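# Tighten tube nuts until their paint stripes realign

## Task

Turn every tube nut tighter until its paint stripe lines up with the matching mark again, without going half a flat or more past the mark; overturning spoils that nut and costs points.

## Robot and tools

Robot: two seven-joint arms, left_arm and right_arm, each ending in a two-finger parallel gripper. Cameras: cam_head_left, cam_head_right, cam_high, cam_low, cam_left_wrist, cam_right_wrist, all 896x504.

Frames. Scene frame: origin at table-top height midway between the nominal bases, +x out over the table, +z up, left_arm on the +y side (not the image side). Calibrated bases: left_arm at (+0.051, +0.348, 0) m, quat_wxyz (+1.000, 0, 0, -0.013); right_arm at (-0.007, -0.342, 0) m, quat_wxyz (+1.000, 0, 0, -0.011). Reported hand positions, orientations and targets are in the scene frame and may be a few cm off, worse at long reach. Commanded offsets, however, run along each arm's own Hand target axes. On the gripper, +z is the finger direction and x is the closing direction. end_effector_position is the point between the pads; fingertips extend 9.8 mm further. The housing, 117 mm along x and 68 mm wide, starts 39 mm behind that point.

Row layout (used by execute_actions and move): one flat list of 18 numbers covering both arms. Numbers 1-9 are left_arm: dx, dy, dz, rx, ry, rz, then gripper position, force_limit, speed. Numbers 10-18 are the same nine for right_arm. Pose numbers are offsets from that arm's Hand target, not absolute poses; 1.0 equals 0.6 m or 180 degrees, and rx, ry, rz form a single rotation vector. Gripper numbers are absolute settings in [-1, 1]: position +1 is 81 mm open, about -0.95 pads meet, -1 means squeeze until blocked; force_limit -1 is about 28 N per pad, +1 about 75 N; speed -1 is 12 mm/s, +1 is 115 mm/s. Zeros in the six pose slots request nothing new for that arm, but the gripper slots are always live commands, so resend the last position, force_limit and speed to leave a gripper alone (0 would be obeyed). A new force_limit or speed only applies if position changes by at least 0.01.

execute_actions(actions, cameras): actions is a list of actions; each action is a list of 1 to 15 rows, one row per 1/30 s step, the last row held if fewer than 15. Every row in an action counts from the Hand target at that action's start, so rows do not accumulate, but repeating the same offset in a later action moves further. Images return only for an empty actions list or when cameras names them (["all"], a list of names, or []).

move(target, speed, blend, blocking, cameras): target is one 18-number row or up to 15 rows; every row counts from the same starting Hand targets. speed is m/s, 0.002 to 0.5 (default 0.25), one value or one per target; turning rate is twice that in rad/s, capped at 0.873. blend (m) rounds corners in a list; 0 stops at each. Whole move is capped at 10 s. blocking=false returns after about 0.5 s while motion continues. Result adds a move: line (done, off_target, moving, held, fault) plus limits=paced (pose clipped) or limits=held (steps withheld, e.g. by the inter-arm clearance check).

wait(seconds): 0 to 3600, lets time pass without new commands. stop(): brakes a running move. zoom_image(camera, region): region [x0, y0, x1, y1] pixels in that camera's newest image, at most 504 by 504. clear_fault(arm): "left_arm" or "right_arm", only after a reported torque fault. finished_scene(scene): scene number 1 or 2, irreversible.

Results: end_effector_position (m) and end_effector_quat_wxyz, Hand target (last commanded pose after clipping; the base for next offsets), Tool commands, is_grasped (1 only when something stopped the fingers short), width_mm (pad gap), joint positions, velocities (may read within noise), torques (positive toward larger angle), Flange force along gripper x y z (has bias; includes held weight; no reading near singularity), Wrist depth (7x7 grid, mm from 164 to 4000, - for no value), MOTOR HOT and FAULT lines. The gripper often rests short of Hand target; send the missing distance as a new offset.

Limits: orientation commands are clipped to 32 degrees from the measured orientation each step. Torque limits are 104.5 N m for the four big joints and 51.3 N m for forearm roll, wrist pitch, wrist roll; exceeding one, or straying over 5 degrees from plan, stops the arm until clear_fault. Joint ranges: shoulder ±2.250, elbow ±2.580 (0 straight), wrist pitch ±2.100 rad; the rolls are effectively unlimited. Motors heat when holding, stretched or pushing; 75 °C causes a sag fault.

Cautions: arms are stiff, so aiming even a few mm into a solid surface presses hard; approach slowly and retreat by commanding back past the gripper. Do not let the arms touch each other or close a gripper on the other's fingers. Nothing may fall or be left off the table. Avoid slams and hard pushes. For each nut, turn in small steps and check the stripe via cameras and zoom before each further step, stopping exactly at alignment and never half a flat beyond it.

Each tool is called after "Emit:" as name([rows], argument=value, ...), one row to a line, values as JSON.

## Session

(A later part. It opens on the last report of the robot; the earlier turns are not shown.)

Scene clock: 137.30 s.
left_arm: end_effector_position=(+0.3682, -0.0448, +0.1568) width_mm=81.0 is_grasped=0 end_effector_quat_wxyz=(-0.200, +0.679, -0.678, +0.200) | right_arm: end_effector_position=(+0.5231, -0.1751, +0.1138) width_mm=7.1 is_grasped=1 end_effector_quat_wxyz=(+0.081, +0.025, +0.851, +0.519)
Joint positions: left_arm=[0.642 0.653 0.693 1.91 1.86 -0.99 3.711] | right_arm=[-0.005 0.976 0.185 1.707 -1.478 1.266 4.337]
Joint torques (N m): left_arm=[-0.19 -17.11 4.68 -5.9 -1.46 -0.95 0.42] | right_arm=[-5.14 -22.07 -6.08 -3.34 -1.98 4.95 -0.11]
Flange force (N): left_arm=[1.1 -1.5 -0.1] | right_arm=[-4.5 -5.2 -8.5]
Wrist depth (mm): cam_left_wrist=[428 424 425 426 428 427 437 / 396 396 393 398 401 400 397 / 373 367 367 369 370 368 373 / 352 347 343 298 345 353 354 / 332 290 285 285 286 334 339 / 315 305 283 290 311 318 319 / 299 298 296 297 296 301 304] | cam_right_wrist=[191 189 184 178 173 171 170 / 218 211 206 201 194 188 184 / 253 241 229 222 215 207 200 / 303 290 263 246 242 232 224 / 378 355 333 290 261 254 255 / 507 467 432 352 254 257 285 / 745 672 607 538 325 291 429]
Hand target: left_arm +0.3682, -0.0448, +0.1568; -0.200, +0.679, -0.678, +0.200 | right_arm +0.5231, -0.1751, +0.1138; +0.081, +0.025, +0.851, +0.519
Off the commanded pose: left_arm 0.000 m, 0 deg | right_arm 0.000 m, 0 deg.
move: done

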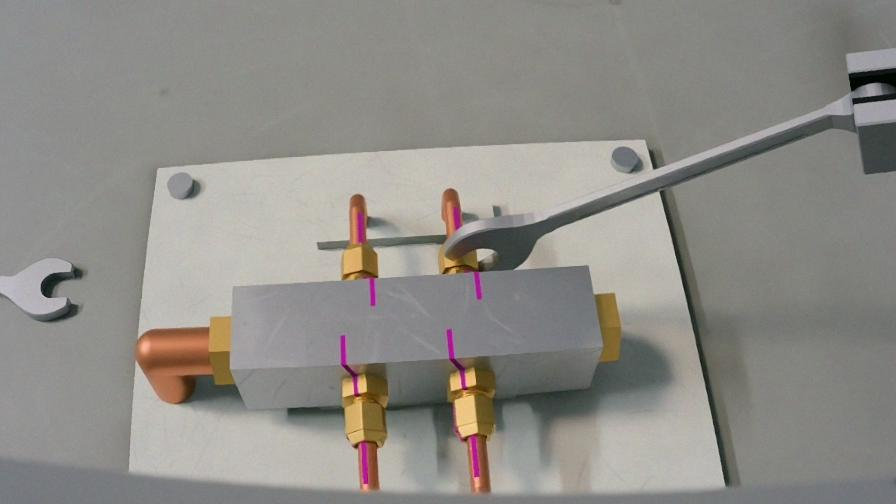

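Emit:
zoom_image(camera="cam_left_wrist", region=[0, 230, 120, 350])

Emit:
zoom_image(camera="cam_left_wrist", region=[320, 220, 500, 350])

Scaled by 4.200 from the camera's image (finer frame: 1280x720).

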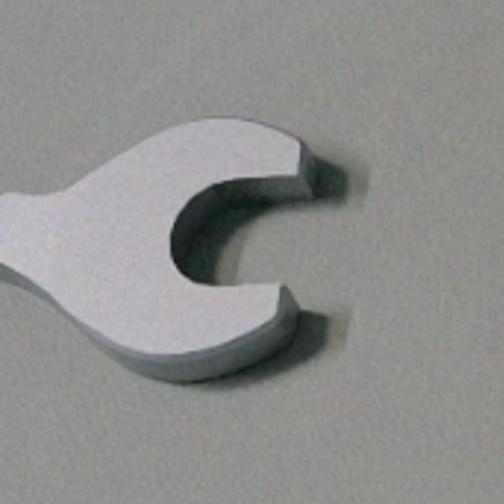

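Scaled by 2.800 from the camera's image (finer frame: 1280x720).

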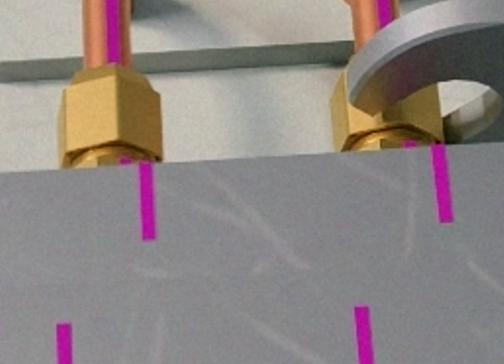

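Emit:
move(target=[0,0,0,0,0,0,1,1,1,0.0011,-0.0014,0.0047,0,0,0,-1,1,-0.4], speed=0.03, cameras=["cam_left_wrist"])

Emit:
zoom_image(camera="cam_left_wrist", region=[420, 200, 540, 290])

Scene clock: 144.57 s.
left_arm: end_effector_position=(+0.3682, -0.0448, +0.1568) width_mm=81.0 is_grasped=0 end_effector_quat_wxyz=(-0.200, +0.679, -0.678, +0.200) | right_arm: end_effector_position=(+0.5230, -0.1730, +0.1118) width_mm=7.1 is_grasped=1 end_effector_quat_wxyz=(+0.081, +0.025, +0.851, +0.519)
Joint positions: left_arm=[0.642 0.653 0.693 1.91 1.86 -0.99 3.711] | right_arm=[-0.008 0.979 0.182 1.708 -1.483 1.262 4.342]
Joint torques (N m): left_arm=[-0.22 -17.14 4.74 -6.01 -1.47 -0.97 0.39] | right_arm=[-17.72 -13.03 -13.53 -0.66 -0.72 3.75 -0.04]
Flange force (N): left_arm=[0.8 -1.2 0.1] | right_arm=[-8.6 -0.7 -38.4]
Wrist depth (mm): cam_left_wrist=[429 423 424 425 427 429 437 / 397 396 392 398 400 400 264 / 373 367 368 370 369 367 374 / 353 346 343 307 345 353 354 / 331 289 285 286 287 334 339 / 315 306 283 291 312 317 319 / 299 298 295 296 297 300 304] | cam_right_wrist=[189 187 181 176 172 170 - / 214 210 205 199 192 186 182 / 251 239 228 220 213 205 197 / 300 284 258 245 239 229 223 / 379 352 329 288 260 250 251 / 503 463 427 370 243 256 280 / 741 662 602 530 468 286 422]
Hand target: left_arm +0.3682, -0.0448, +0.1568; -0.200, +0.679, -0.678, +0.200 | right_arm +0.5229, -0.1729, +0.1118; +0.081, +0.025, +0.851, +0.519
Off the commanded pose: left_arm 0.000 m, 0 deg | right_arm 0.000 m, 0 deg.
move: done

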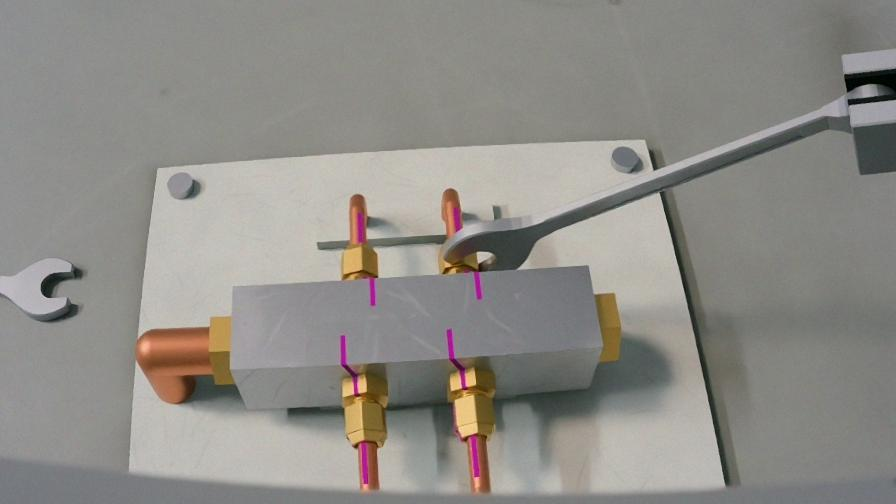

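Scaled by 4.200 from the camera's image (finer frame: 1280x720).

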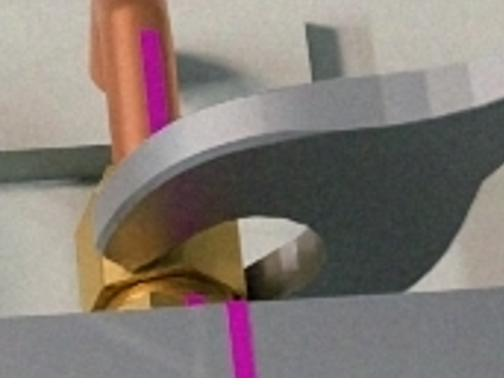

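Emit:
move(target=[0,0,0,0,0,0,1,1,1,-0.0042,0.0042,-0.0175,0,0,0,-1,1,-0.4], speed=0.05, cameras=["cam_left_wrist"])

Emit:
zoom_image(camera="cam_left_wrist", region=[420, 190, 540, 290])

Scene clock: 146.17 s.
left_arm: end_effector_position=(+0.3682, -0.0448, +0.1568) width_mm=81.0 is_grasped=0 end_effector_quat_wxyz=(-0.200, +0.679, -0.678, +0.200) | right_arm: end_effector_position=(+0.5236, -0.1813, +0.1190) width_mm=7.1 is_grasped=1 end_effector_quat_wxyz=(+0.081, +0.025, +0.851, +0.519)
Joint positions: left_arm=[0.642 0.653 0.693 1.91 1.86 -0.99 3.711] | right_arm=[0.004 0.967 0.191 1.702 -1.464 1.277 4.326]
Joint torques (N m): left_arm=[-0.25 -17.11 4.67 -6.05 -1.53 -0.94 0.35] | right_arm=[-0.68 -22.12 -1.76 -4.23 -2.04 2.81 0.07]
Flange force (N): left_arm=[0.7 -1.1 -0.2] | right_arm=[-2.1 -1.0 -2.3]
Wrist depth (mm): cam_left_wrist=[428 424 425 427 427 430 436 / 396 397 393 400 399 401 403 / 373 368 368 370 370 368 374 / 353 347 343 307 345 353 354 / 332 289 284 285 287 334 339 / 315 306 283 290 311 318 319 / 299 298 295 297 296 300 303] | cam_right_wrist=[200 196 192 186 181 175 173 / 226 218 214 207 205 197 193 / 265 254 239 229 222 214 209 / 317 303 283 262 251 242 235 / 399 373 355 299 275 266 265 / 533 489 453 396 257 265 299 / 784 664 619 572 478 453 441]
Hand target: left_arm +0.3682, -0.0448, +0.1568; -0.200, +0.679, -0.678, +0.200 | right_arm +0.5236, -0.1813, +0.1190; +0.081, +0.025, +0.851, +0.519
Off the commanded pose: left_arm 0.000 m, 0 deg | right_arm 0.000 m, 0 deg.
move: done

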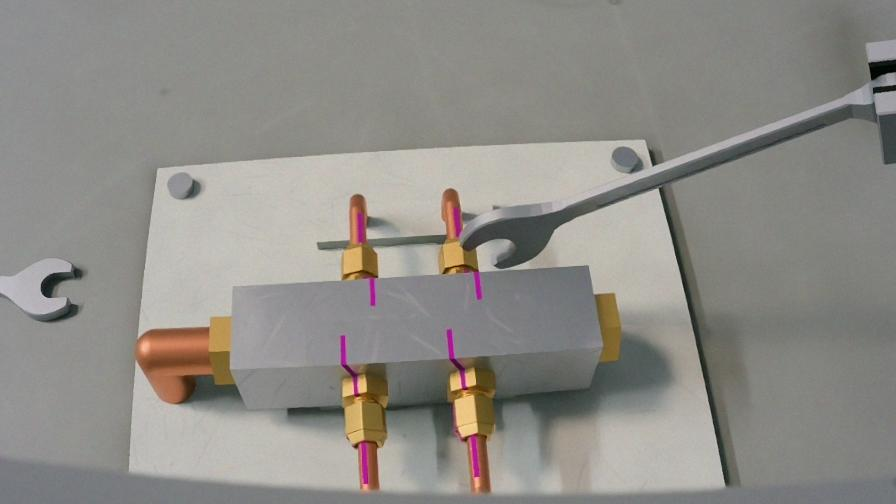

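Scaled by 4.200 from the camera's image (finer frame: 1280x720).

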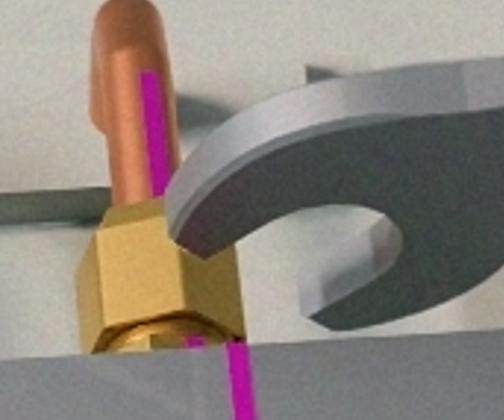

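Emit:
execute_actions(actions=[], cameras=["cam_right_wrist"])

Emit:
zoom_image(camera="cam_right_wrist", region=[500, 340, 620, 460])

Scene clock: 148.27 s.
left_arm: end_effector_position=(+0.3682, -0.0448, +0.1568) width_mm=81.0 is_grasped=0 end_effector_quat_wxyz=(-0.200, +0.679, -0.678, +0.200) | right_arm: end_effector_position=(+0.5236, -0.1813, +0.1190) width_mm=7.1 is_grasped=1 end_effector_quat_wxyz=(+0.081, +0.025, +0.851, +0.519)
Joint positions: left_arm=[0.642 0.653 0.693 1.91 1.86 -0.99 3.711] | right_arm=[0.004 0.967 0.191 1.702 -1.464 1.277 4.326]
Joint velocities: within noise
Joint torques (N m): left_arm=[-0.21 -17.17 4.72 -6.01 -1.52 -1.02 0.41] | right_arm=[-0.59 -22.09 -1.65 -4.18 -2.01 2.86 0.05]
Flange force (N): left_arm=[0.8 -1.3 0.0] | right_arm=[-2.2 -0.9 -2.0]
Wrist depth (mm): cam_left_wrist=[428 424 423 425 426 428 437 / 398 398 394 400 400 402 403 / 373 368 368 368 369 368 374 / 353 347 343 307 344 354 354 / 331 290 285 286 287 335 339 / 315 305 283 291 311 318 319 / 299 298 295 297 296 301 304] | cam_right_wrist=[200 195 192 186 181 175 173 / 226 218 214 207 204 197 193 / 265 254 239 229 222 215 209 / 316 303 283 262 250 242 235 / 398 372 355 300 275 266 265 / 533 490 453 396 258 265 297 / 781 665 620 573 478 452 442]
Hand target: left_arm +0.3682, -0.0448, +0.1568; -0.200, +0.679, -0.678, +0.200 | right_arm +0.5236, -0.1813, +0.1190; +0.081, +0.025, +0.851, +0.519
Tool commands: left_gripper/position=+1.0 left_gripper/force_limit=+1.0 left_gripper/speed=+1.0 right_gripper/position=-1.0 right_gripper/force_limit=+1.0 right_gripper/speed=-0.4
Off the commanded pose: left_arm 0.000 m, 0 deg | right_arm 0.000 m, 0 deg.
Images, in order (width x height): cam_right_wrist 896x504.

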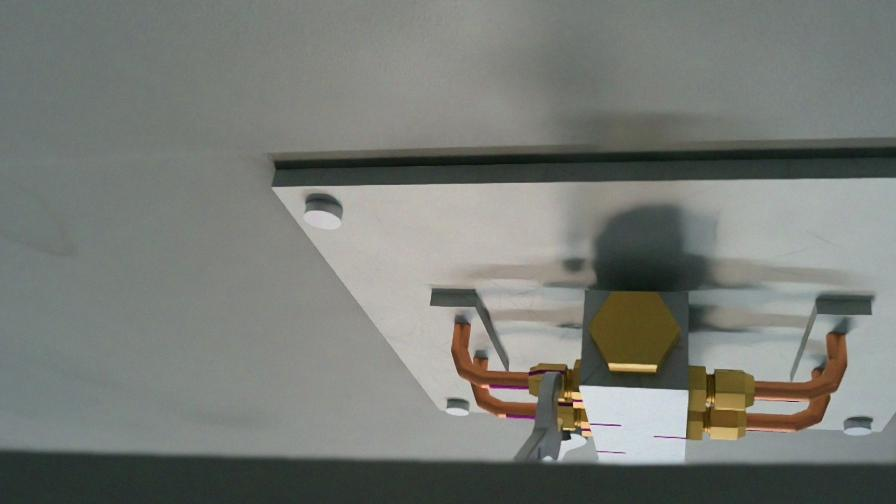

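Scaled by 4.200 from the camera's image (finer frame: 1280x720).

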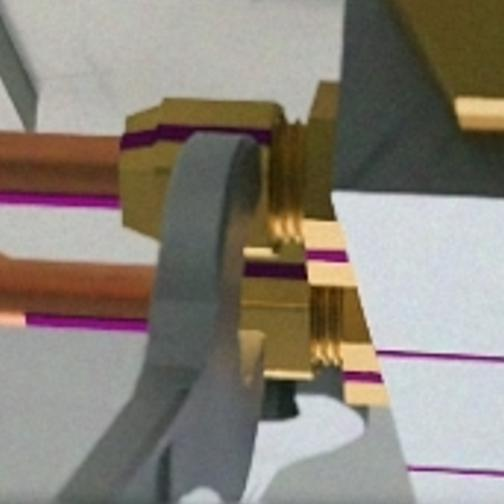

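Emit:
move([
  [0,0,0,0,0,0,1,1,1,-0.0002,0.0237,-0.0009,0,0,0,-1,1,-0.4],
  [0,0,0,0,0,0,1,1,1,0.0027,0.0850,0.0108,0.0849,0,-0.0212,-1,1,-0.4],
  [0,0,0,0,0,0,1,1,1,0.0103,0.1435,0.0410,0.1698,0,-0.0424,-1,1,-0.4],
], speed=0.1, blend=[0.004,0.004,0], cameras=["cam_left_wrist","cam_right_wrist"])

Emit:
zoom_image(camera="cam_left_wrist", region=[400, 170, 540, 290])

Emit:
zoom_image(camera="cam_right_wrist", region=[480, 340, 640, 480])

Scene clock: 153.47 s.
left_arm: end_effector_position=(+0.3682, -0.0448, +0.1568) width_mm=81.0 is_grasped=0 end_effector_quat_wxyz=(-0.200, +0.679, -0.678, +0.200) | right_arm: end_effector_position=(+0.5180, -0.1193, +0.1836) width_mm=7.1 is_grasped=1 end_effector_quat_wxyz=(+0.106, -0.010, +0.957, +0.270)
Joint positions: left_arm=[0.642 0.653 0.693 1.91 1.86 -0.99 3.711] | right_arm=[-0.512 0.631 0.443 1.707 -1.109 0.871 3.768]
Joint torques (N m): left_arm=[-0.23 -17.14 4.69 -6.02 -1.51 -1.01 0.42] | right_arm=[-0.55 -19.9 0.96 -7.5 -1.97 0.59 0.07]
Flange force (N): left_arm=[0.8 -1.3 -0.1] | right_arm=[-2.8 0.2 -1.7]
Wrist depth (mm): cam_left_wrist=[429 424 425 424 421 427 430 / 397 397 393 400 389 397 403 / 374 367 368 364 365 376 379 / 353 346 344 312 349 352 354 / 331 289 285 286 287 334 339 / 316 306 283 290 311 318 319 / 300 297 296 296 297 300 304] | cam_right_wrist=[303 293 282 272 262 253 246 / 321 307 294 281 271 262 252 / 338 323 310 292 281 270 260 / 357 341 325 307 292 280 273 / 378 362 345 319 308 286 283 / 405 384 364 338 274 274 296 / 436 412 392 365 291 289 316]
Hand target: left_arm +0.3682, -0.0448, +0.1568; -0.200, +0.679, -0.678, +0.200 | right_arm +0.5180, -0.1193, +0.1836; +0.106, -0.010, +0.957, +0.270
Off the commanded pose: left_arm 0.000 m, 0 deg | right_arm 0.000 m, 0 deg.
move: done

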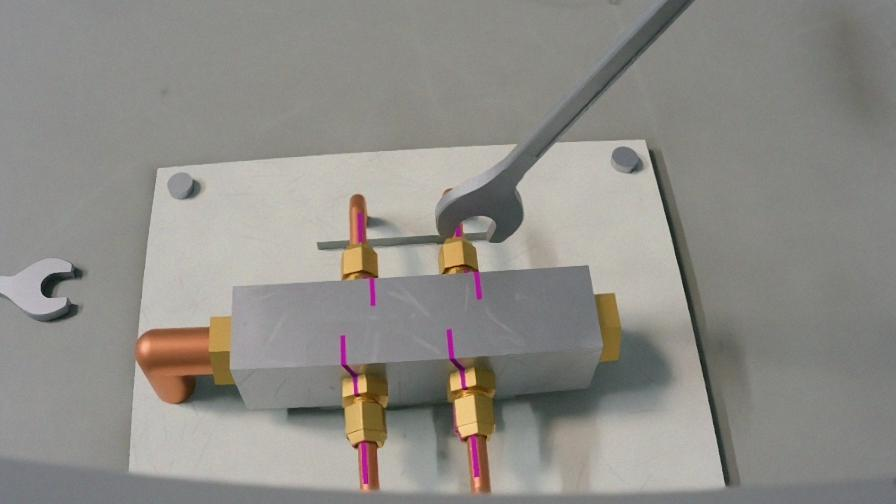

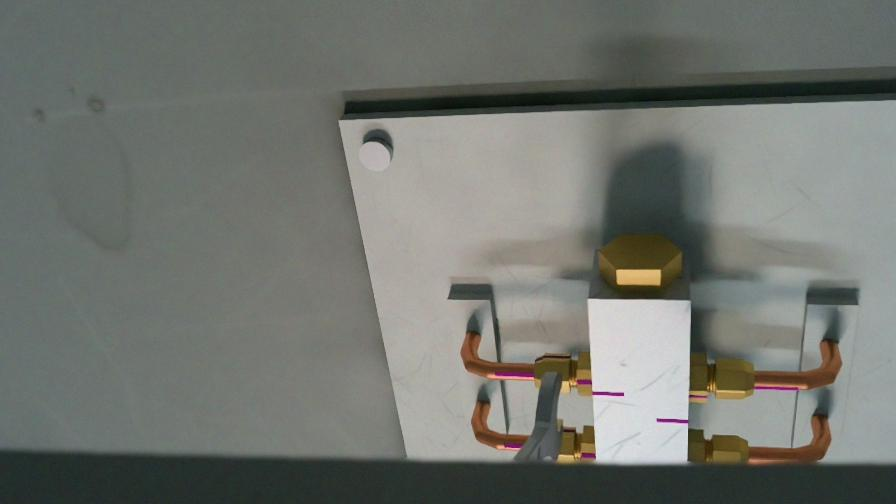

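Scaled by 3.600 from the camera's image (finer frame: 1280x720).

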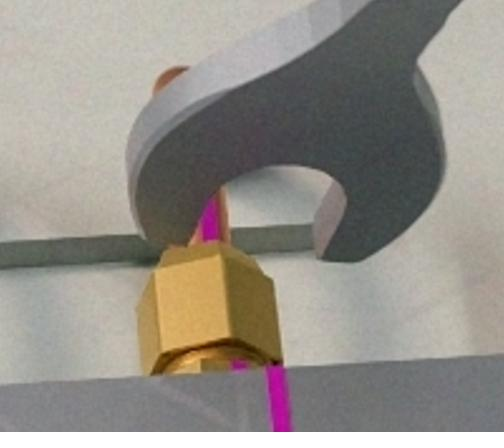

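Scaled by 3.150 from the camera's image (finer frame: 1280x720).

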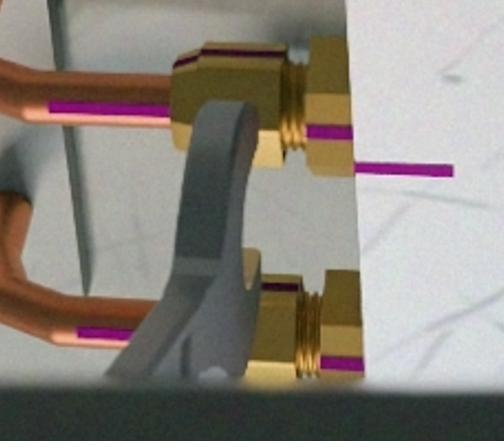

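Emit:
move(target=[0,0,0,0,0,0,1,1,1,0.0038,-0.0048,0.0154,0,0,0,-1,1,-0.4], speed=0.04, cameras=["cam_left_wrist"])

Emit:
zoom_image(camera="cam_left_wrist", region=[400, 170, 540, 290])

Scene clock: 155.73 s.
left_arm: end_effector_position=(+0.3682, -0.0448, +0.1568) width_mm=81.0 is_grasped=0 end_effector_quat_wxyz=(-0.200, +0.679, -0.678, +0.200) | right_arm: end_effector_position=(+0.5178, -0.1169, +0.1740) width_mm=7.1 is_grasped=1 end_effector_quat_wxyz=(+0.106, -0.010, +0.957, +0.270)
Joint positions: left_arm=[0.642 0.653 0.693 1.91 1.86 -0.99 3.711] | right_arm=[-0.509 0.646 0.431 1.716 -1.129 0.853 3.791]
Joint torques (N m): left_arm=[-0.14 -17.09 4.66 -5.98 -1.52 -0.96 0.41] | right_arm=[-0.6 -20.11 0.88 -7.43 -1.95 0.62 0.07]
Flange force (N): left_arm=[0.8 -1.6 -0.3] | right_arm=[-2.8 0.1 -1.6]
Wrist depth (mm): cam_left_wrist=[429 424 424 425 418 422 - / 396 398 393 399 395 396 402 / 373 367 368 369 365 375 379 / 353 347 344 296 345 353 354 / 332 290 285 285 286 335 338 / 315 306 283 290 311 318 320 / 299 298 295 296 296 300 303] | cam_right_wrist=[292 281 270 260 252 243 236 / 309 296 283 271 261 252 243 / 325 312 298 281 270 261 251 / 345 329 313 295 280 269 262 / 366 348 331 307 293 277 272 / 389 370 352 326 262 262 285 / 421 396 376 349 281 280 302]
Hand target: left_arm +0.3682, -0.0448, +0.1568; -0.200, +0.679, -0.678, +0.200 | right_arm +0.5178, -0.1169, +0.1740; +0.106, -0.010, +0.957, +0.270
Off the commanded pose: left_arm 0.000 m, 0 deg | right_arm 0.000 m, 0 deg.
move: done

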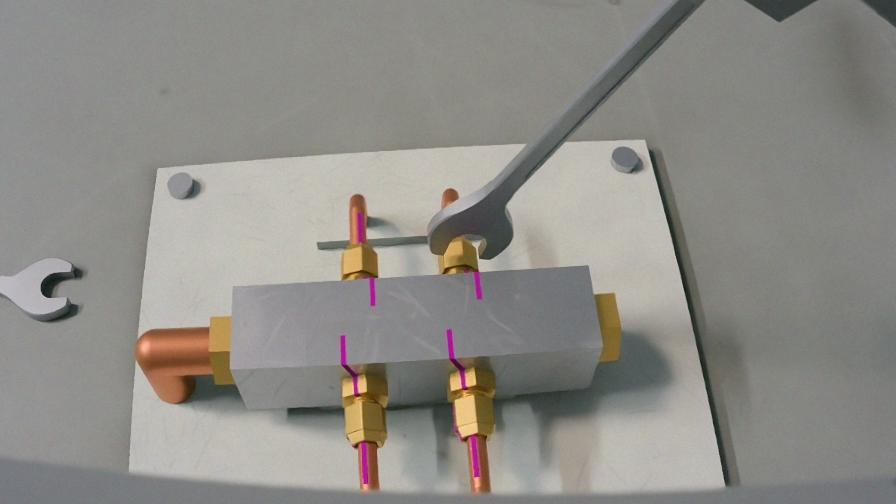

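Scaled by 3.600 from the camera's image (finer frame: 1280x720).

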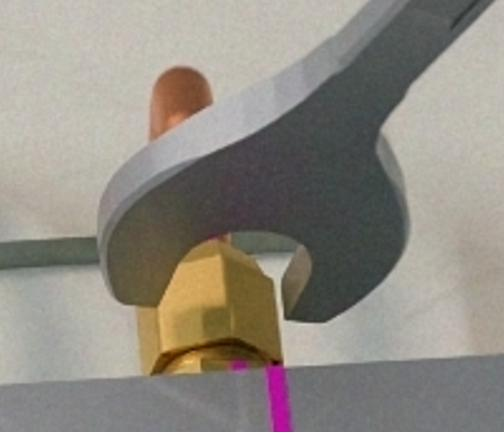

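Emit:
move(target=[0,0,0,0,0,0,1,1,1,0.0016,-0.0016,0.0063,0,0,0,-1,1,-0.4], speed=0.03, cameras=["cam_left_wrist"])

Emit:
zoom_image(camera="cam_left_wrist", region=[400, 190, 520, 290])

Scene clock: 156.93 s.
left_arm: end_effector_position=(+0.3682, -0.0448, +0.1568) width_mm=81.0 is_grasped=0 end_effector_quat_wxyz=(-0.200, +0.679, -0.678, +0.200) | right_arm: end_effector_position=(+0.5177, -0.1157, +0.1701) width_mm=7.1 is_grasped=1 end_effector_quat_wxyz=(+0.106, -0.010, +0.957, +0.270)
Joint positions: left_arm=[0.642 0.653 0.693 1.91 1.86 -0.99 3.711] | right_arm=[-0.509 0.652 0.426 1.72 -1.138 0.846 3.8]
Joint torques (N m): left_arm=[-0.19 -17.1 4.7 -6 -1.48 -0.99 0.37] | right_arm=[-0.58 -20.13 0.88 -7.35 -1.96 0.63 0.05]
Flange force (N): left_arm=[0.7 -1.3 0.0] | right_arm=[-2.9 0.1 -1.7]
Wrist depth (mm): cam_left_wrist=[429 424 424 427 420 416 - / 395 398 392 399 394 395 403 / 372 368 367 369 365 377 380 / 353 347 344 296 348 354 355 / 332 290 285 286 286 335 338 / 315 305 283 290 311 318 319 / 299 297 295 296 297 300 304] | cam_right_wrist=[287 276 266 257 248 239 232 / 304 290 278 267 257 247 239 / 320 307 294 276 266 256 247 / 339 323 310 290 276 265 258 / 360 343 326 302 253 273 267 / 383 364 347 321 259 259 280 / 412 389 368 342 275 277 297]
Hand target: left_arm +0.3682, -0.0448, +0.1568; -0.200, +0.679, -0.678, +0.200 | right_arm +0.5177, -0.1157, +0.1701; +0.106, -0.010, +0.957, +0.270
Off the commanded pose: left_arm 0.000 m, 0 deg | right_arm 0.000 m, 0 deg.
move: done

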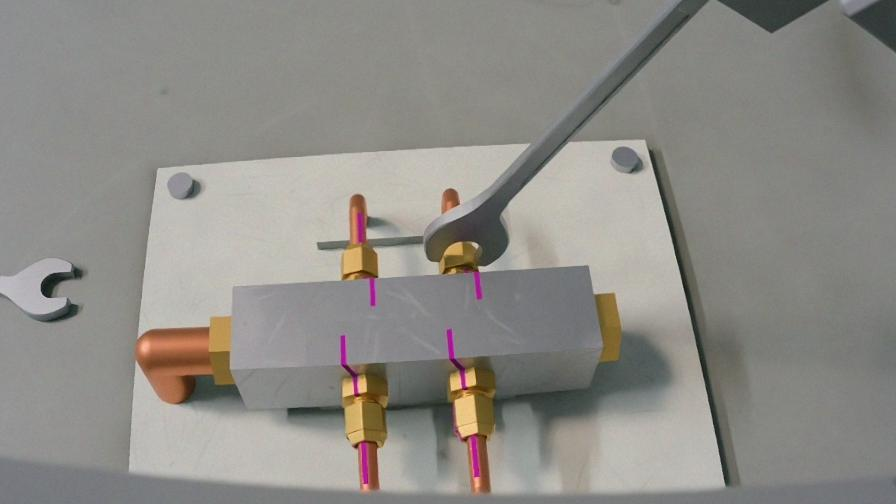

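Scaled by 4.200 from the camera's image (finer frame: 1280x720).

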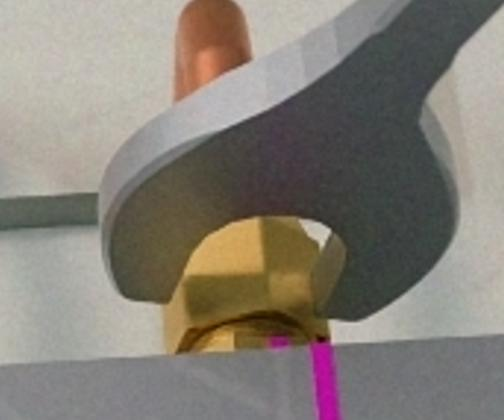

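Emit:
move(target=[0,0,0,0,0,0,1,1,1,0.0016,-0.0016,0.0063,0,0,0,-1,1,-0.4], speed=0.03)

Emit:
move(target=[0,0,0,0,0,0,1,1,1,0.0008,-0.0008,0.0032,0,0,0,-1,1,-0.4], speed=0.03, cameras=["cam_left_wrist"])

Emit:
zoom_image(camera="cam_left_wrist", region=[400, 190, 520, 290])

Scene clock: 157.83 s.
left_arm: end_effector_position=(+0.3682, -0.0448, +0.1568) width_mm=81.0 is_grasped=0 end_effector_quat_wxyz=(-0.200, +0.679, -0.678, +0.200) | right_arm: end_effector_position=(+0.5176, -0.1146, +0.1663) width_mm=7.1 is_grasped=1 end_effector_quat_wxyz=(+0.106, -0.010, +0.957, +0.270)
Joint positions: left_arm=[0.642 0.653 0.693 1.91 1.86 -0.99 3.711] | right_arm=[-0.508 0.658 0.421 1.723 -1.146 0.839 3.808]
Joint torques (N m): left_arm=[-0.22 -17.14 4.66 -6.03 -1.5 -1 0.41] | right_arm=[-7.79 -9.59 -6.17 -3.48 -1.96 2.05 -0.02]
Flange force (N): left_arm=[0.7 -1.3 -0.1] | right_arm=[-7.1 -1.3 -26.1]
Wrist depth (mm): cam_left_wrist=[430 423 424 425 426 414 - / 397 397 393 399 394 396 397 / 374 368 368 367 365 376 379 / 353 346 343 299 349 352 354 / 330 290 285 286 286 334 339 / 316 305 283 291 311 317 319 / 300 298 295 296 296 301 304] | cam_right_wrist=[284 273 263 254 245 237 229 / 300 287 275 264 255 244 236 / 318 304 290 273 263 253 244 / 336 321 305 287 274 262 255 / 356 339 323 300 246 270 265 / 380 360 344 318 257 255 273 / 408 385 364 338 273 271 293]
Hand target: left_arm +0.3682, -0.0448, +0.1568; -0.200, +0.679, -0.678, +0.200 | right_arm +0.5176, -0.1145, +0.1663; +0.106, -0.010, +0.957, +0.270
Off the commanded pose: left_arm 0.000 m, 0 deg | right_arm 0.000 m, 0 deg.
move: done

Scene clock: 158.33 s.
left_arm: end_effector_position=(+0.3682, -0.0448, +0.1568) width_mm=81.0 is_grasped=0 end_effector_quat_wxyz=(-0.200, +0.679, -0.678, +0.200) | right_arm: end_effector_position=(+0.5176, -0.1140, +0.1644) width_mm=7.1 is_grasped=1 end_effector_quat_wxyz=(+0.106, -0.010, +0.957, +0.270)
Joint positions: left_arm=[0.642 0.653 0.693 1.91 1.86 -0.99 3.711] | right_arm=[-0.507 0.661 0.419 1.725 -1.151 0.835 3.813]
Joint torques (N m): left_arm=[-0.23 -17.08 4.61 -6.04 -1.53 -1 0.4] | right_arm=[-16.08 8.62 -14.12 3.38 -0.62 2.44 0.03]
Flange force (N): left_arm=[0.6 -1.3 -0.3] | right_arm=[-13.2 2.1 -63.8]
Wrist depth (mm): cam_left_wrist=[429 424 425 425 427 416 - / 397 397 394 400 395 397 397 / 373 367 368 368 364 375 380 / 353 347 344 298 349 353 355 / 331 289 285 286 287 335 339 / 314 306 284 290 310 318 319 / 299 298 295 295 296 300 304] | cam_right_wrist=[285 273 263 253 244 237 229 / 300 287 274 264 255 244 236 / 318 304 290 272 262 252 244 / 336 321 305 287 274 262 255 / 357 339 323 300 253 241 264 / 380 361 343 318 257 255 273 / 409 385 366 337 271 271 293]
Hand target: left_arm +0.3682, -0.0448, +0.1568; -0.200, +0.679, -0.678, +0.200 | right_arm +0.5175, -0.1139, +0.1643; +0.106, -0.010, +0.957, +0.270
Off the commanded pose: left_arm 0.000 m, 0 deg | right_arm 0.000 m, 0 deg.
move: done

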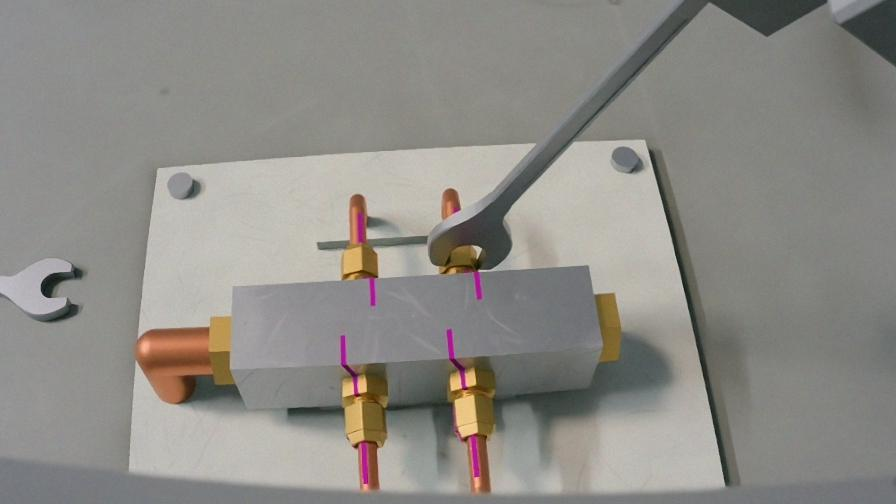

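Scaled by 4.200 from the camera's image (finer frame: 1280x720).

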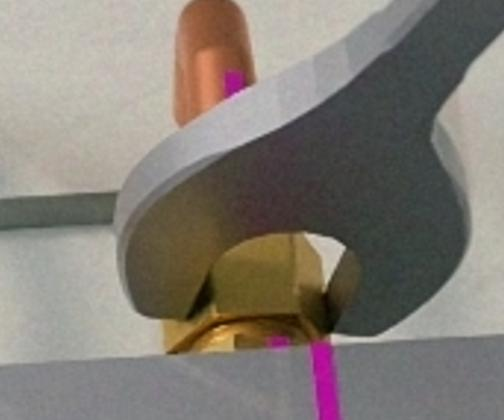

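Emit:
move([
  [0,0,0,0,0,0,1,1,1,-0.0010,0.0041,-0.0040,0,0,0,-1,1,-0.4],
  [0,0,0,0,0,0,1,1,1,0.0006,0.0025,0.0022,0,0,0,-1,1,-0.4],
], speed=0.03, cameras=["cam_left_wrist"])

Emit:
zoom_image(camera="cam_left_wrist", region=[400, 190, 520, 290])

Scene clock: 159.90 s.
left_arm: end_effector_position=(+0.3682, -0.0448, +0.1568) width_mm=81.0 is_grasped=0 end_effector_quat_wxyz=(-0.200, +0.679, -0.678, +0.200) | right_arm: end_effector_position=(+0.5175, -0.1120, +0.1643) width_mm=7.1 is_grasped=1 end_effector_quat_wxyz=(+0.106, -0.010, +0.957, +0.270)
Joint positions: left_arm=[0.642 0.653 0.693 1.91 1.86 -0.99 3.711] | right_arm=[-0.511 0.661 0.418 1.724 -1.152 0.832 3.811]
Joint torques (N m): left_arm=[-0.16 -17.18 4.64 -5.98 -1.48 -0.99 0.38] | right_arm=[-19.67 17.29 -17.45 6.93 0.11 2.69 0.03]
Flange force (N): left_arm=[0.8 -1.4 0.1] | right_arm=[-16.6 4.2 -80.8]
Wrist depth (mm): cam_left_wrist=[429 423 426 425 420 414 - / 396 397 393 399 393 396 397 / 374 367 368 368 365 376 380 / 353 346 343 298 350 353 353 / 331 290 285 286 286 334 339 / 315 305 283 290 311 318 319 / 300 297 295 296 297 300 304] | cam_right_wrist=[286 274 264 254 245 237 229 / 303 289 275 264 254 244 237 / 319 305 291 272 263 253 244 / 338 322 307 288 274 261 255 / 359 341 325 301 287 240 265 / 383 363 344 316 258 255 276 / 411 389 367 338 274 271 293]
Hand target: left_arm +0.3682, -0.0448, +0.1568; -0.200, +0.679, -0.678, +0.200 | right_arm +0.5173, -0.1119, +0.1640; +0.106, -0.010, +0.957, +0.270
Off the commanded pose: left_arm 0.000 m, 0 deg | right_arm 0.000 m, 0 deg.
move: done

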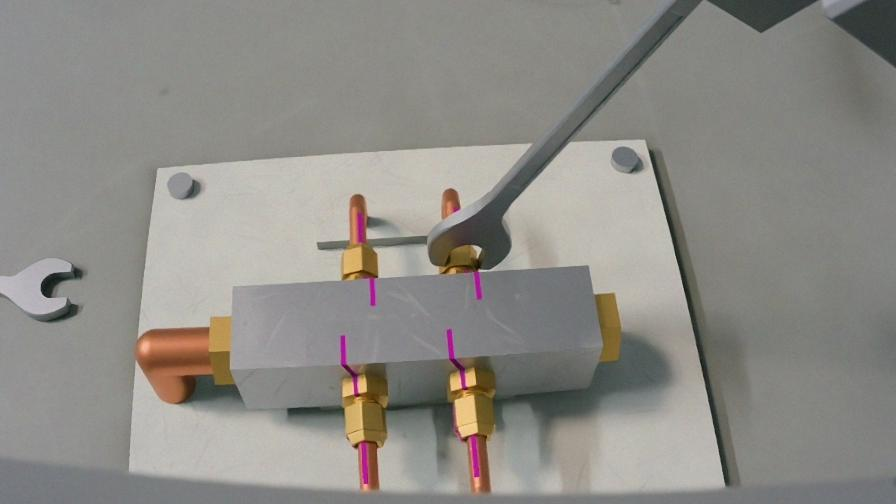

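Scaled by 4.200 from the camera's image (finer frame: 1280x720).

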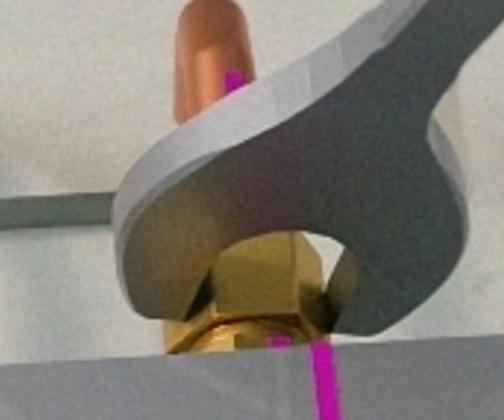

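Emit:
move(target=[0,0,0,0,0,0,1,1,1,-0.0043,0.0045,-0.0172,0,0,0,-1,1,-0.4], speed=0.05, cameras=["cam_left_wrist","cam_right_wrist"])

Emit:
zoom_image(camera="cam_left_wrist", region=[410, 190, 530, 290])

Emit:
zoom_image(camera="cam_right_wrist", region=[500, 330, 620, 430])

Scene clock: 161.77 s.
left_arm: end_effector_position=(+0.3682, -0.0448, +0.1568) width_mm=81.0 is_grasped=0 end_effector_quat_wxyz=(-0.200, +0.679, -0.678, +0.200) | right_arm: end_effector_position=(+0.5175, -0.1150, +0.1744) width_mm=7.1 is_grasped=1 end_effector_quat_wxyz=(+0.106, -0.010, +0.957, +0.270)
Joint positions: left_arm=[0.642 0.653 0.693 1.91 1.86 -0.99 3.711] | right_arm=[-0.514 0.645 0.431 1.716 -1.129 0.852 3.787]
Joint torques (N m): left_arm=[-0.21 -17.15 4.65 -6.03 -1.54 -0.99 0.43] | right_arm=[-0.6 -20.08 0.88 -7.76 -1.92 0.6 0.08]
Flange force (N): left_arm=[0.8 -1.4 -0.2] | right_arm=[-1.6 -0.1 -1.7]
Wrist depth (mm): cam_left_wrist=[429 424 425 424 421 414 - / 397 397 393 400 395 394 402 / 373 367 368 370 365 376 379 / 354 346 343 295 345 354 353 / 331 289 285 285 286 335 338 / 316 306 284 291 311 318 319 / 300 297 294 296 297 300 304] | cam_right_wrist=[292 281 270 260 252 243 236 / 308 296 283 271 261 252 242 / 325 312 298 280 270 260 251 / 344 328 315 294 280 268 262 / 366 348 331 307 293 278 272 / 390 369 352 324 262 262 284 / 418 396 375 346 282 280 302]
Hand target: left_arm +0.3682, -0.0448, +0.1568; -0.200, +0.679, -0.678, +0.200 | right_arm +0.5176, -0.1151, +0.1745; +0.106, -0.010, +0.957, +0.270
Off the commanded pose: left_arm 0.000 m, 0 deg | right_arm 0.000 m, 0 deg.
move: done

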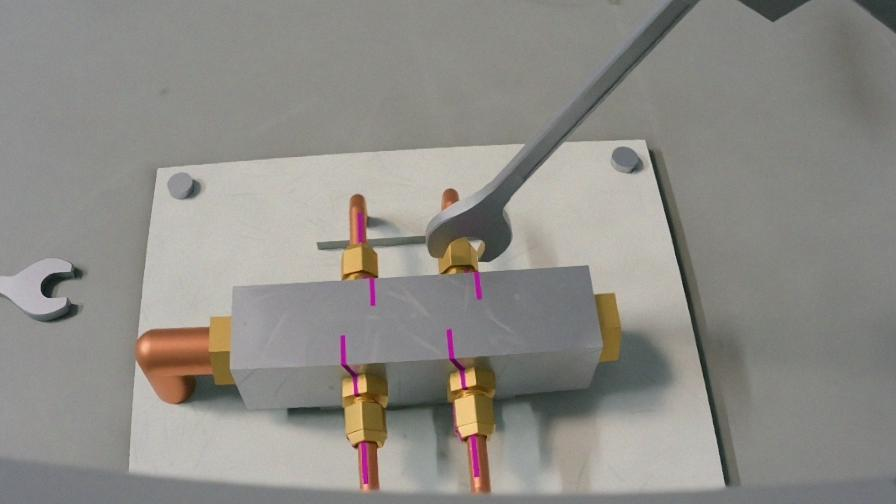

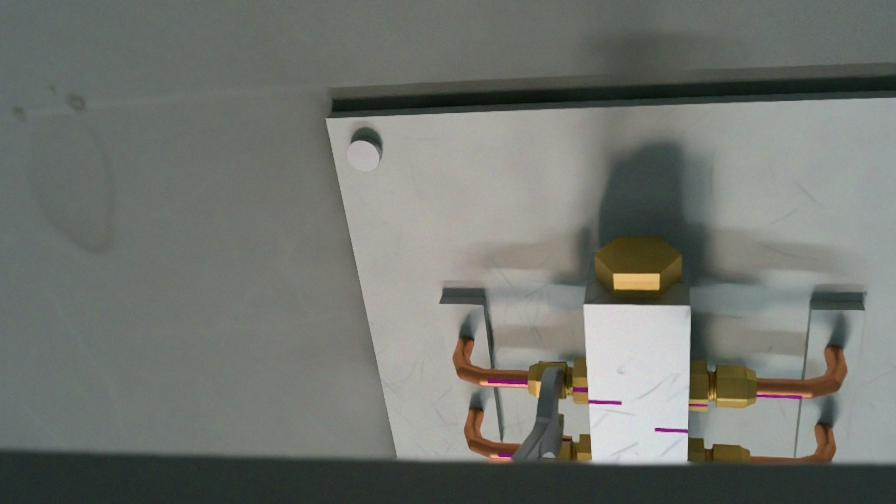

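Scaled by 4.200 from the camera's image (finer frame: 1280x720).

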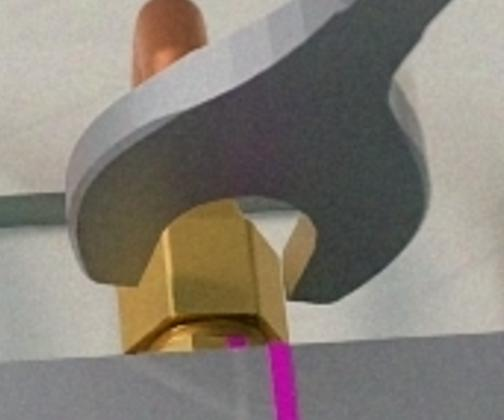

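Scaled by 4.200 from the camera's image (finer frame: 1280x720).

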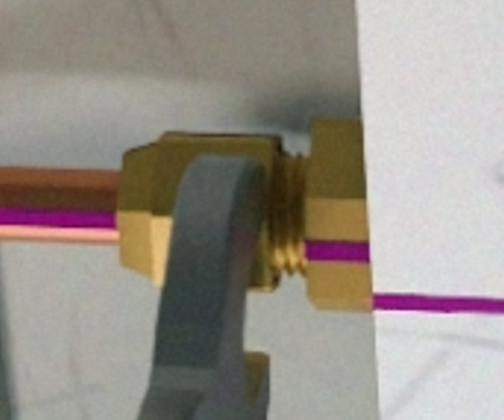

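Emit:
move([
  [0,0,0,0,0,0,1,1,1,-0.0028,-0.0123,-0.0112,0,0,0,-1,1,-0.4],
  [0,0,0,0,0,0,1,1,1,0,-0.1033,0,-0.1213,0,0.0303,-1,1,-0.4],
], speed=0.1, blend=[0.003,0], cameras=["cam_left_wrist","cam_right_wrist"])

Emit:
zoom_image(camera="cam_left_wrist", region=[420, 190, 540, 290])

Emit:
zoom_image(camera="cam_right_wrist", region=[500, 340, 620, 460])

Scene clock: 165.87 s.
left_arm: end_effector_position=(+0.3682, -0.0448, +0.1568) width_mm=81.0 is_grasped=0 end_effector_quat_wxyz=(-0.200, +0.679, -0.678, +0.200) | right_arm: end_effector_position=(+0.5223, -0.1680, +0.1426) width_mm=7.1 is_grasped=1 end_effector_quat_wxyz=(+0.089, +0.015, +0.888, +0.451)
Joint positions: left_arm=[0.642 0.653 0.693 1.91 1.86 -0.99 3.711] | right_arm=[-0.107 0.834 0.245 1.74 -1.411 1.148 4.221]
Joint torques (N m): left_arm=[-0.25 -17.11 4.72 -5.97 -1.55 -0.98 0.4] | right_arm=[-0.44 -21.38 -0.98 -5.25 -2.15 2.34 0.05]
Flange force (N): left_arm=[0.9 -1.3 -0.2] | right_arm=[-2.3 -0.5 -1.8]
Wrist depth (mm): cam_left_wrist=[429 423 423 425 426 429 423 / 397 397 394 401 400 395 397 / 373 368 368 368 360 371 379 / 353 347 344 308 345 354 355 / 332 290 285 286 286 335 340 / 315 306 283 291 310 318 318 / 301 298 294 295 296 300 304] | cam_right_wrist=[238 230 224 216 210 202 198 / 264 254 245 237 228 221 215 / 296 283 266 252 242 234 226 / 338 322 302 283 268 257 251 / 390 369 350 318 247 276 273 / 468 438 411 373 272 269 306 / 577 532 493 453 323 313 378]
Hand target: left_arm +0.3682, -0.0448, +0.1568; -0.200, +0.679, -0.678, +0.200 | right_arm +0.5223, -0.1680, +0.1426; +0.089, +0.015, +0.888, +0.451
Off the commanded pose: left_arm 0.000 m, 0 deg | right_arm 0.000 m, 0 deg.
move: done

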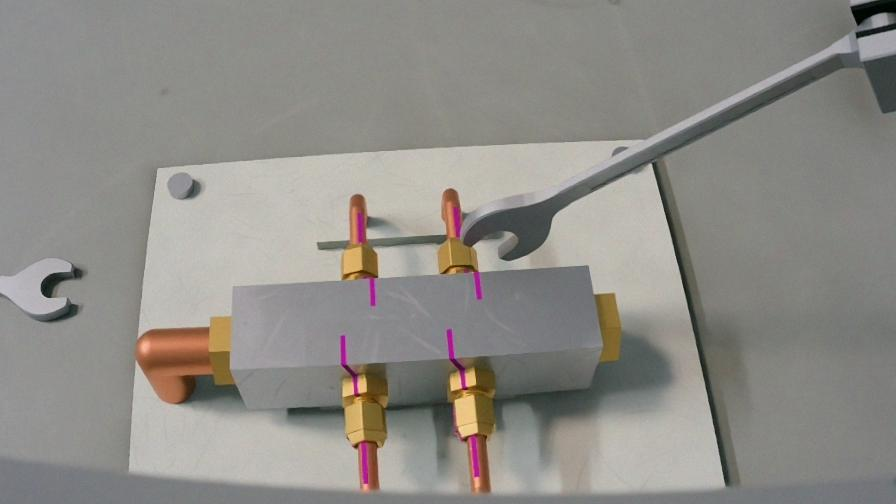

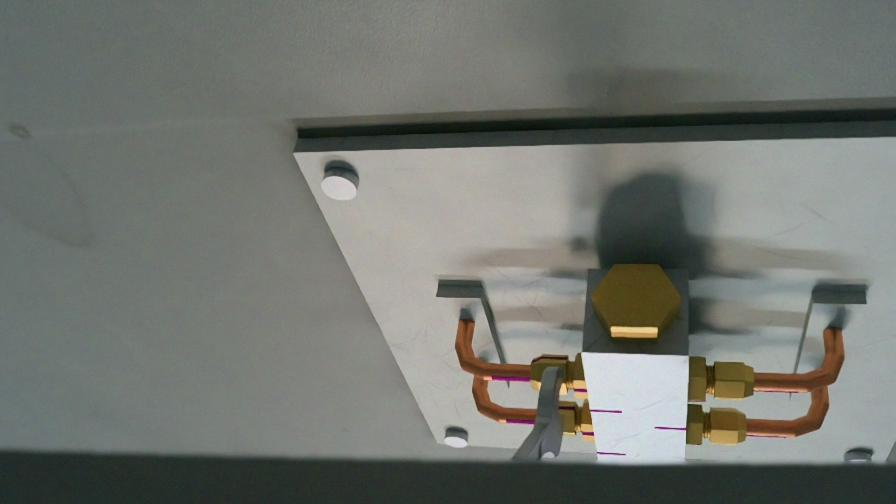

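Scaled by 4.200 from the camera's image (finer frame: 1280x720).

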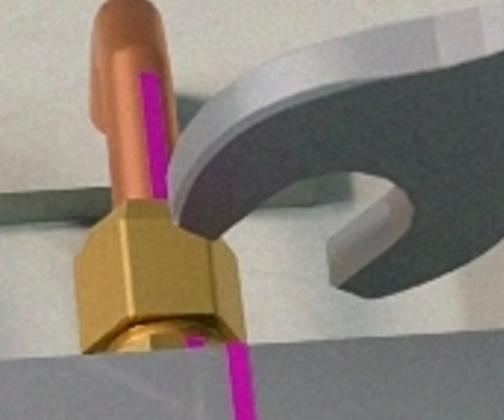

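Scaled by 4.200 from the camera's image (finer frame: 1280x720).

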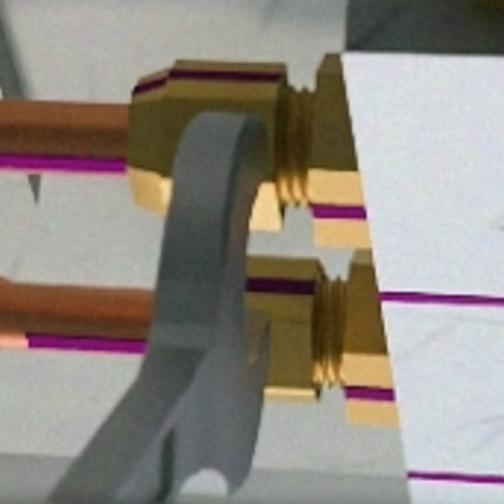

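Emit:
move(target=[0,0,0,0,0,0,1,1,1,0.0050,0.0070,0.0199,0.01617,0,-0.00403,-1,1,-0.4], speed=0.05, cameras=["cam_left_wrist"])

Emit:
zoom_image(camera="cam_left_wrist", region=[420, 190, 540, 290])

Scene clock: 167.83 s.
left_arm: end_effector_position=(+0.3682, -0.0448, +0.1568) width_mm=81.0 is_grasped=0 end_effector_quat_wxyz=(-0.200, +0.679, -0.678, +0.200) | right_arm: end_effector_position=(+0.5212, -0.1557, +0.1386) width_mm=7.1 is_grasped=1 end_effector_quat_wxyz=(+0.091, +0.012, +0.899, +0.428)
Joint positions: left_arm=[0.642 0.653 0.693 1.91 1.86 -0.99 3.711] | right_arm=[-0.159 0.814 0.256 1.754 -1.411 1.087 4.202]
Joint torques (N m): left_arm=[-0.25 -17.09 4.62 -6.01 -1.5 -1 0.42] | right_arm=[-1.3 -21.56 -1.65 -5.43 -2.33 2.72 0.02]
Flange force (N): left_arm=[0.7 -1.3 -0.2] | right_arm=[-3.0 -1.9 -2.5]
Wrist depth (mm): cam_left_wrist=[428 422 424 425 428 428 224 / 397 396 392 399 401 393 242 / 372 367 368 368 364 373 380 / 354 347 342 299 345 353 354 / 331 289 285 285 286 335 338 / 315 305 283 290 311 318 319 / 299 297 295 296 295 300 304] | cam_right_wrist=[233 225 218 211 204 197 193 / 256 247 238 230 222 214 208 / 285 272 251 243 233 225 218 / 320 305 287 268 258 247 239 / 364 345 326 293 238 261 260 / 425 398 375 331 251 256 284 / 509 472 438 398 288 283 331]
Hand target: left_arm +0.3682, -0.0448, +0.1568; -0.200, +0.679, -0.678, +0.200 | right_arm +0.5212, -0.1557, +0.1386; +0.091, +0.012, +0.899, +0.428
Off the commanded pose: left_arm 0.000 m, 0 deg | right_arm 0.000 m, 0 deg.
move: done

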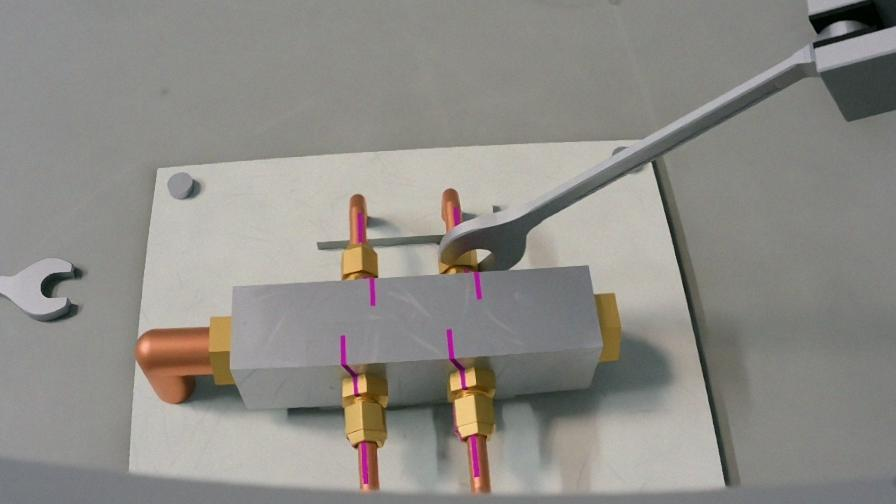

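Scaled by 4.200 from the camera's image (finer frame: 1280x720).

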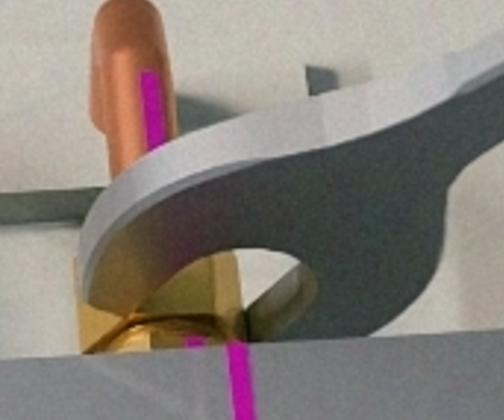

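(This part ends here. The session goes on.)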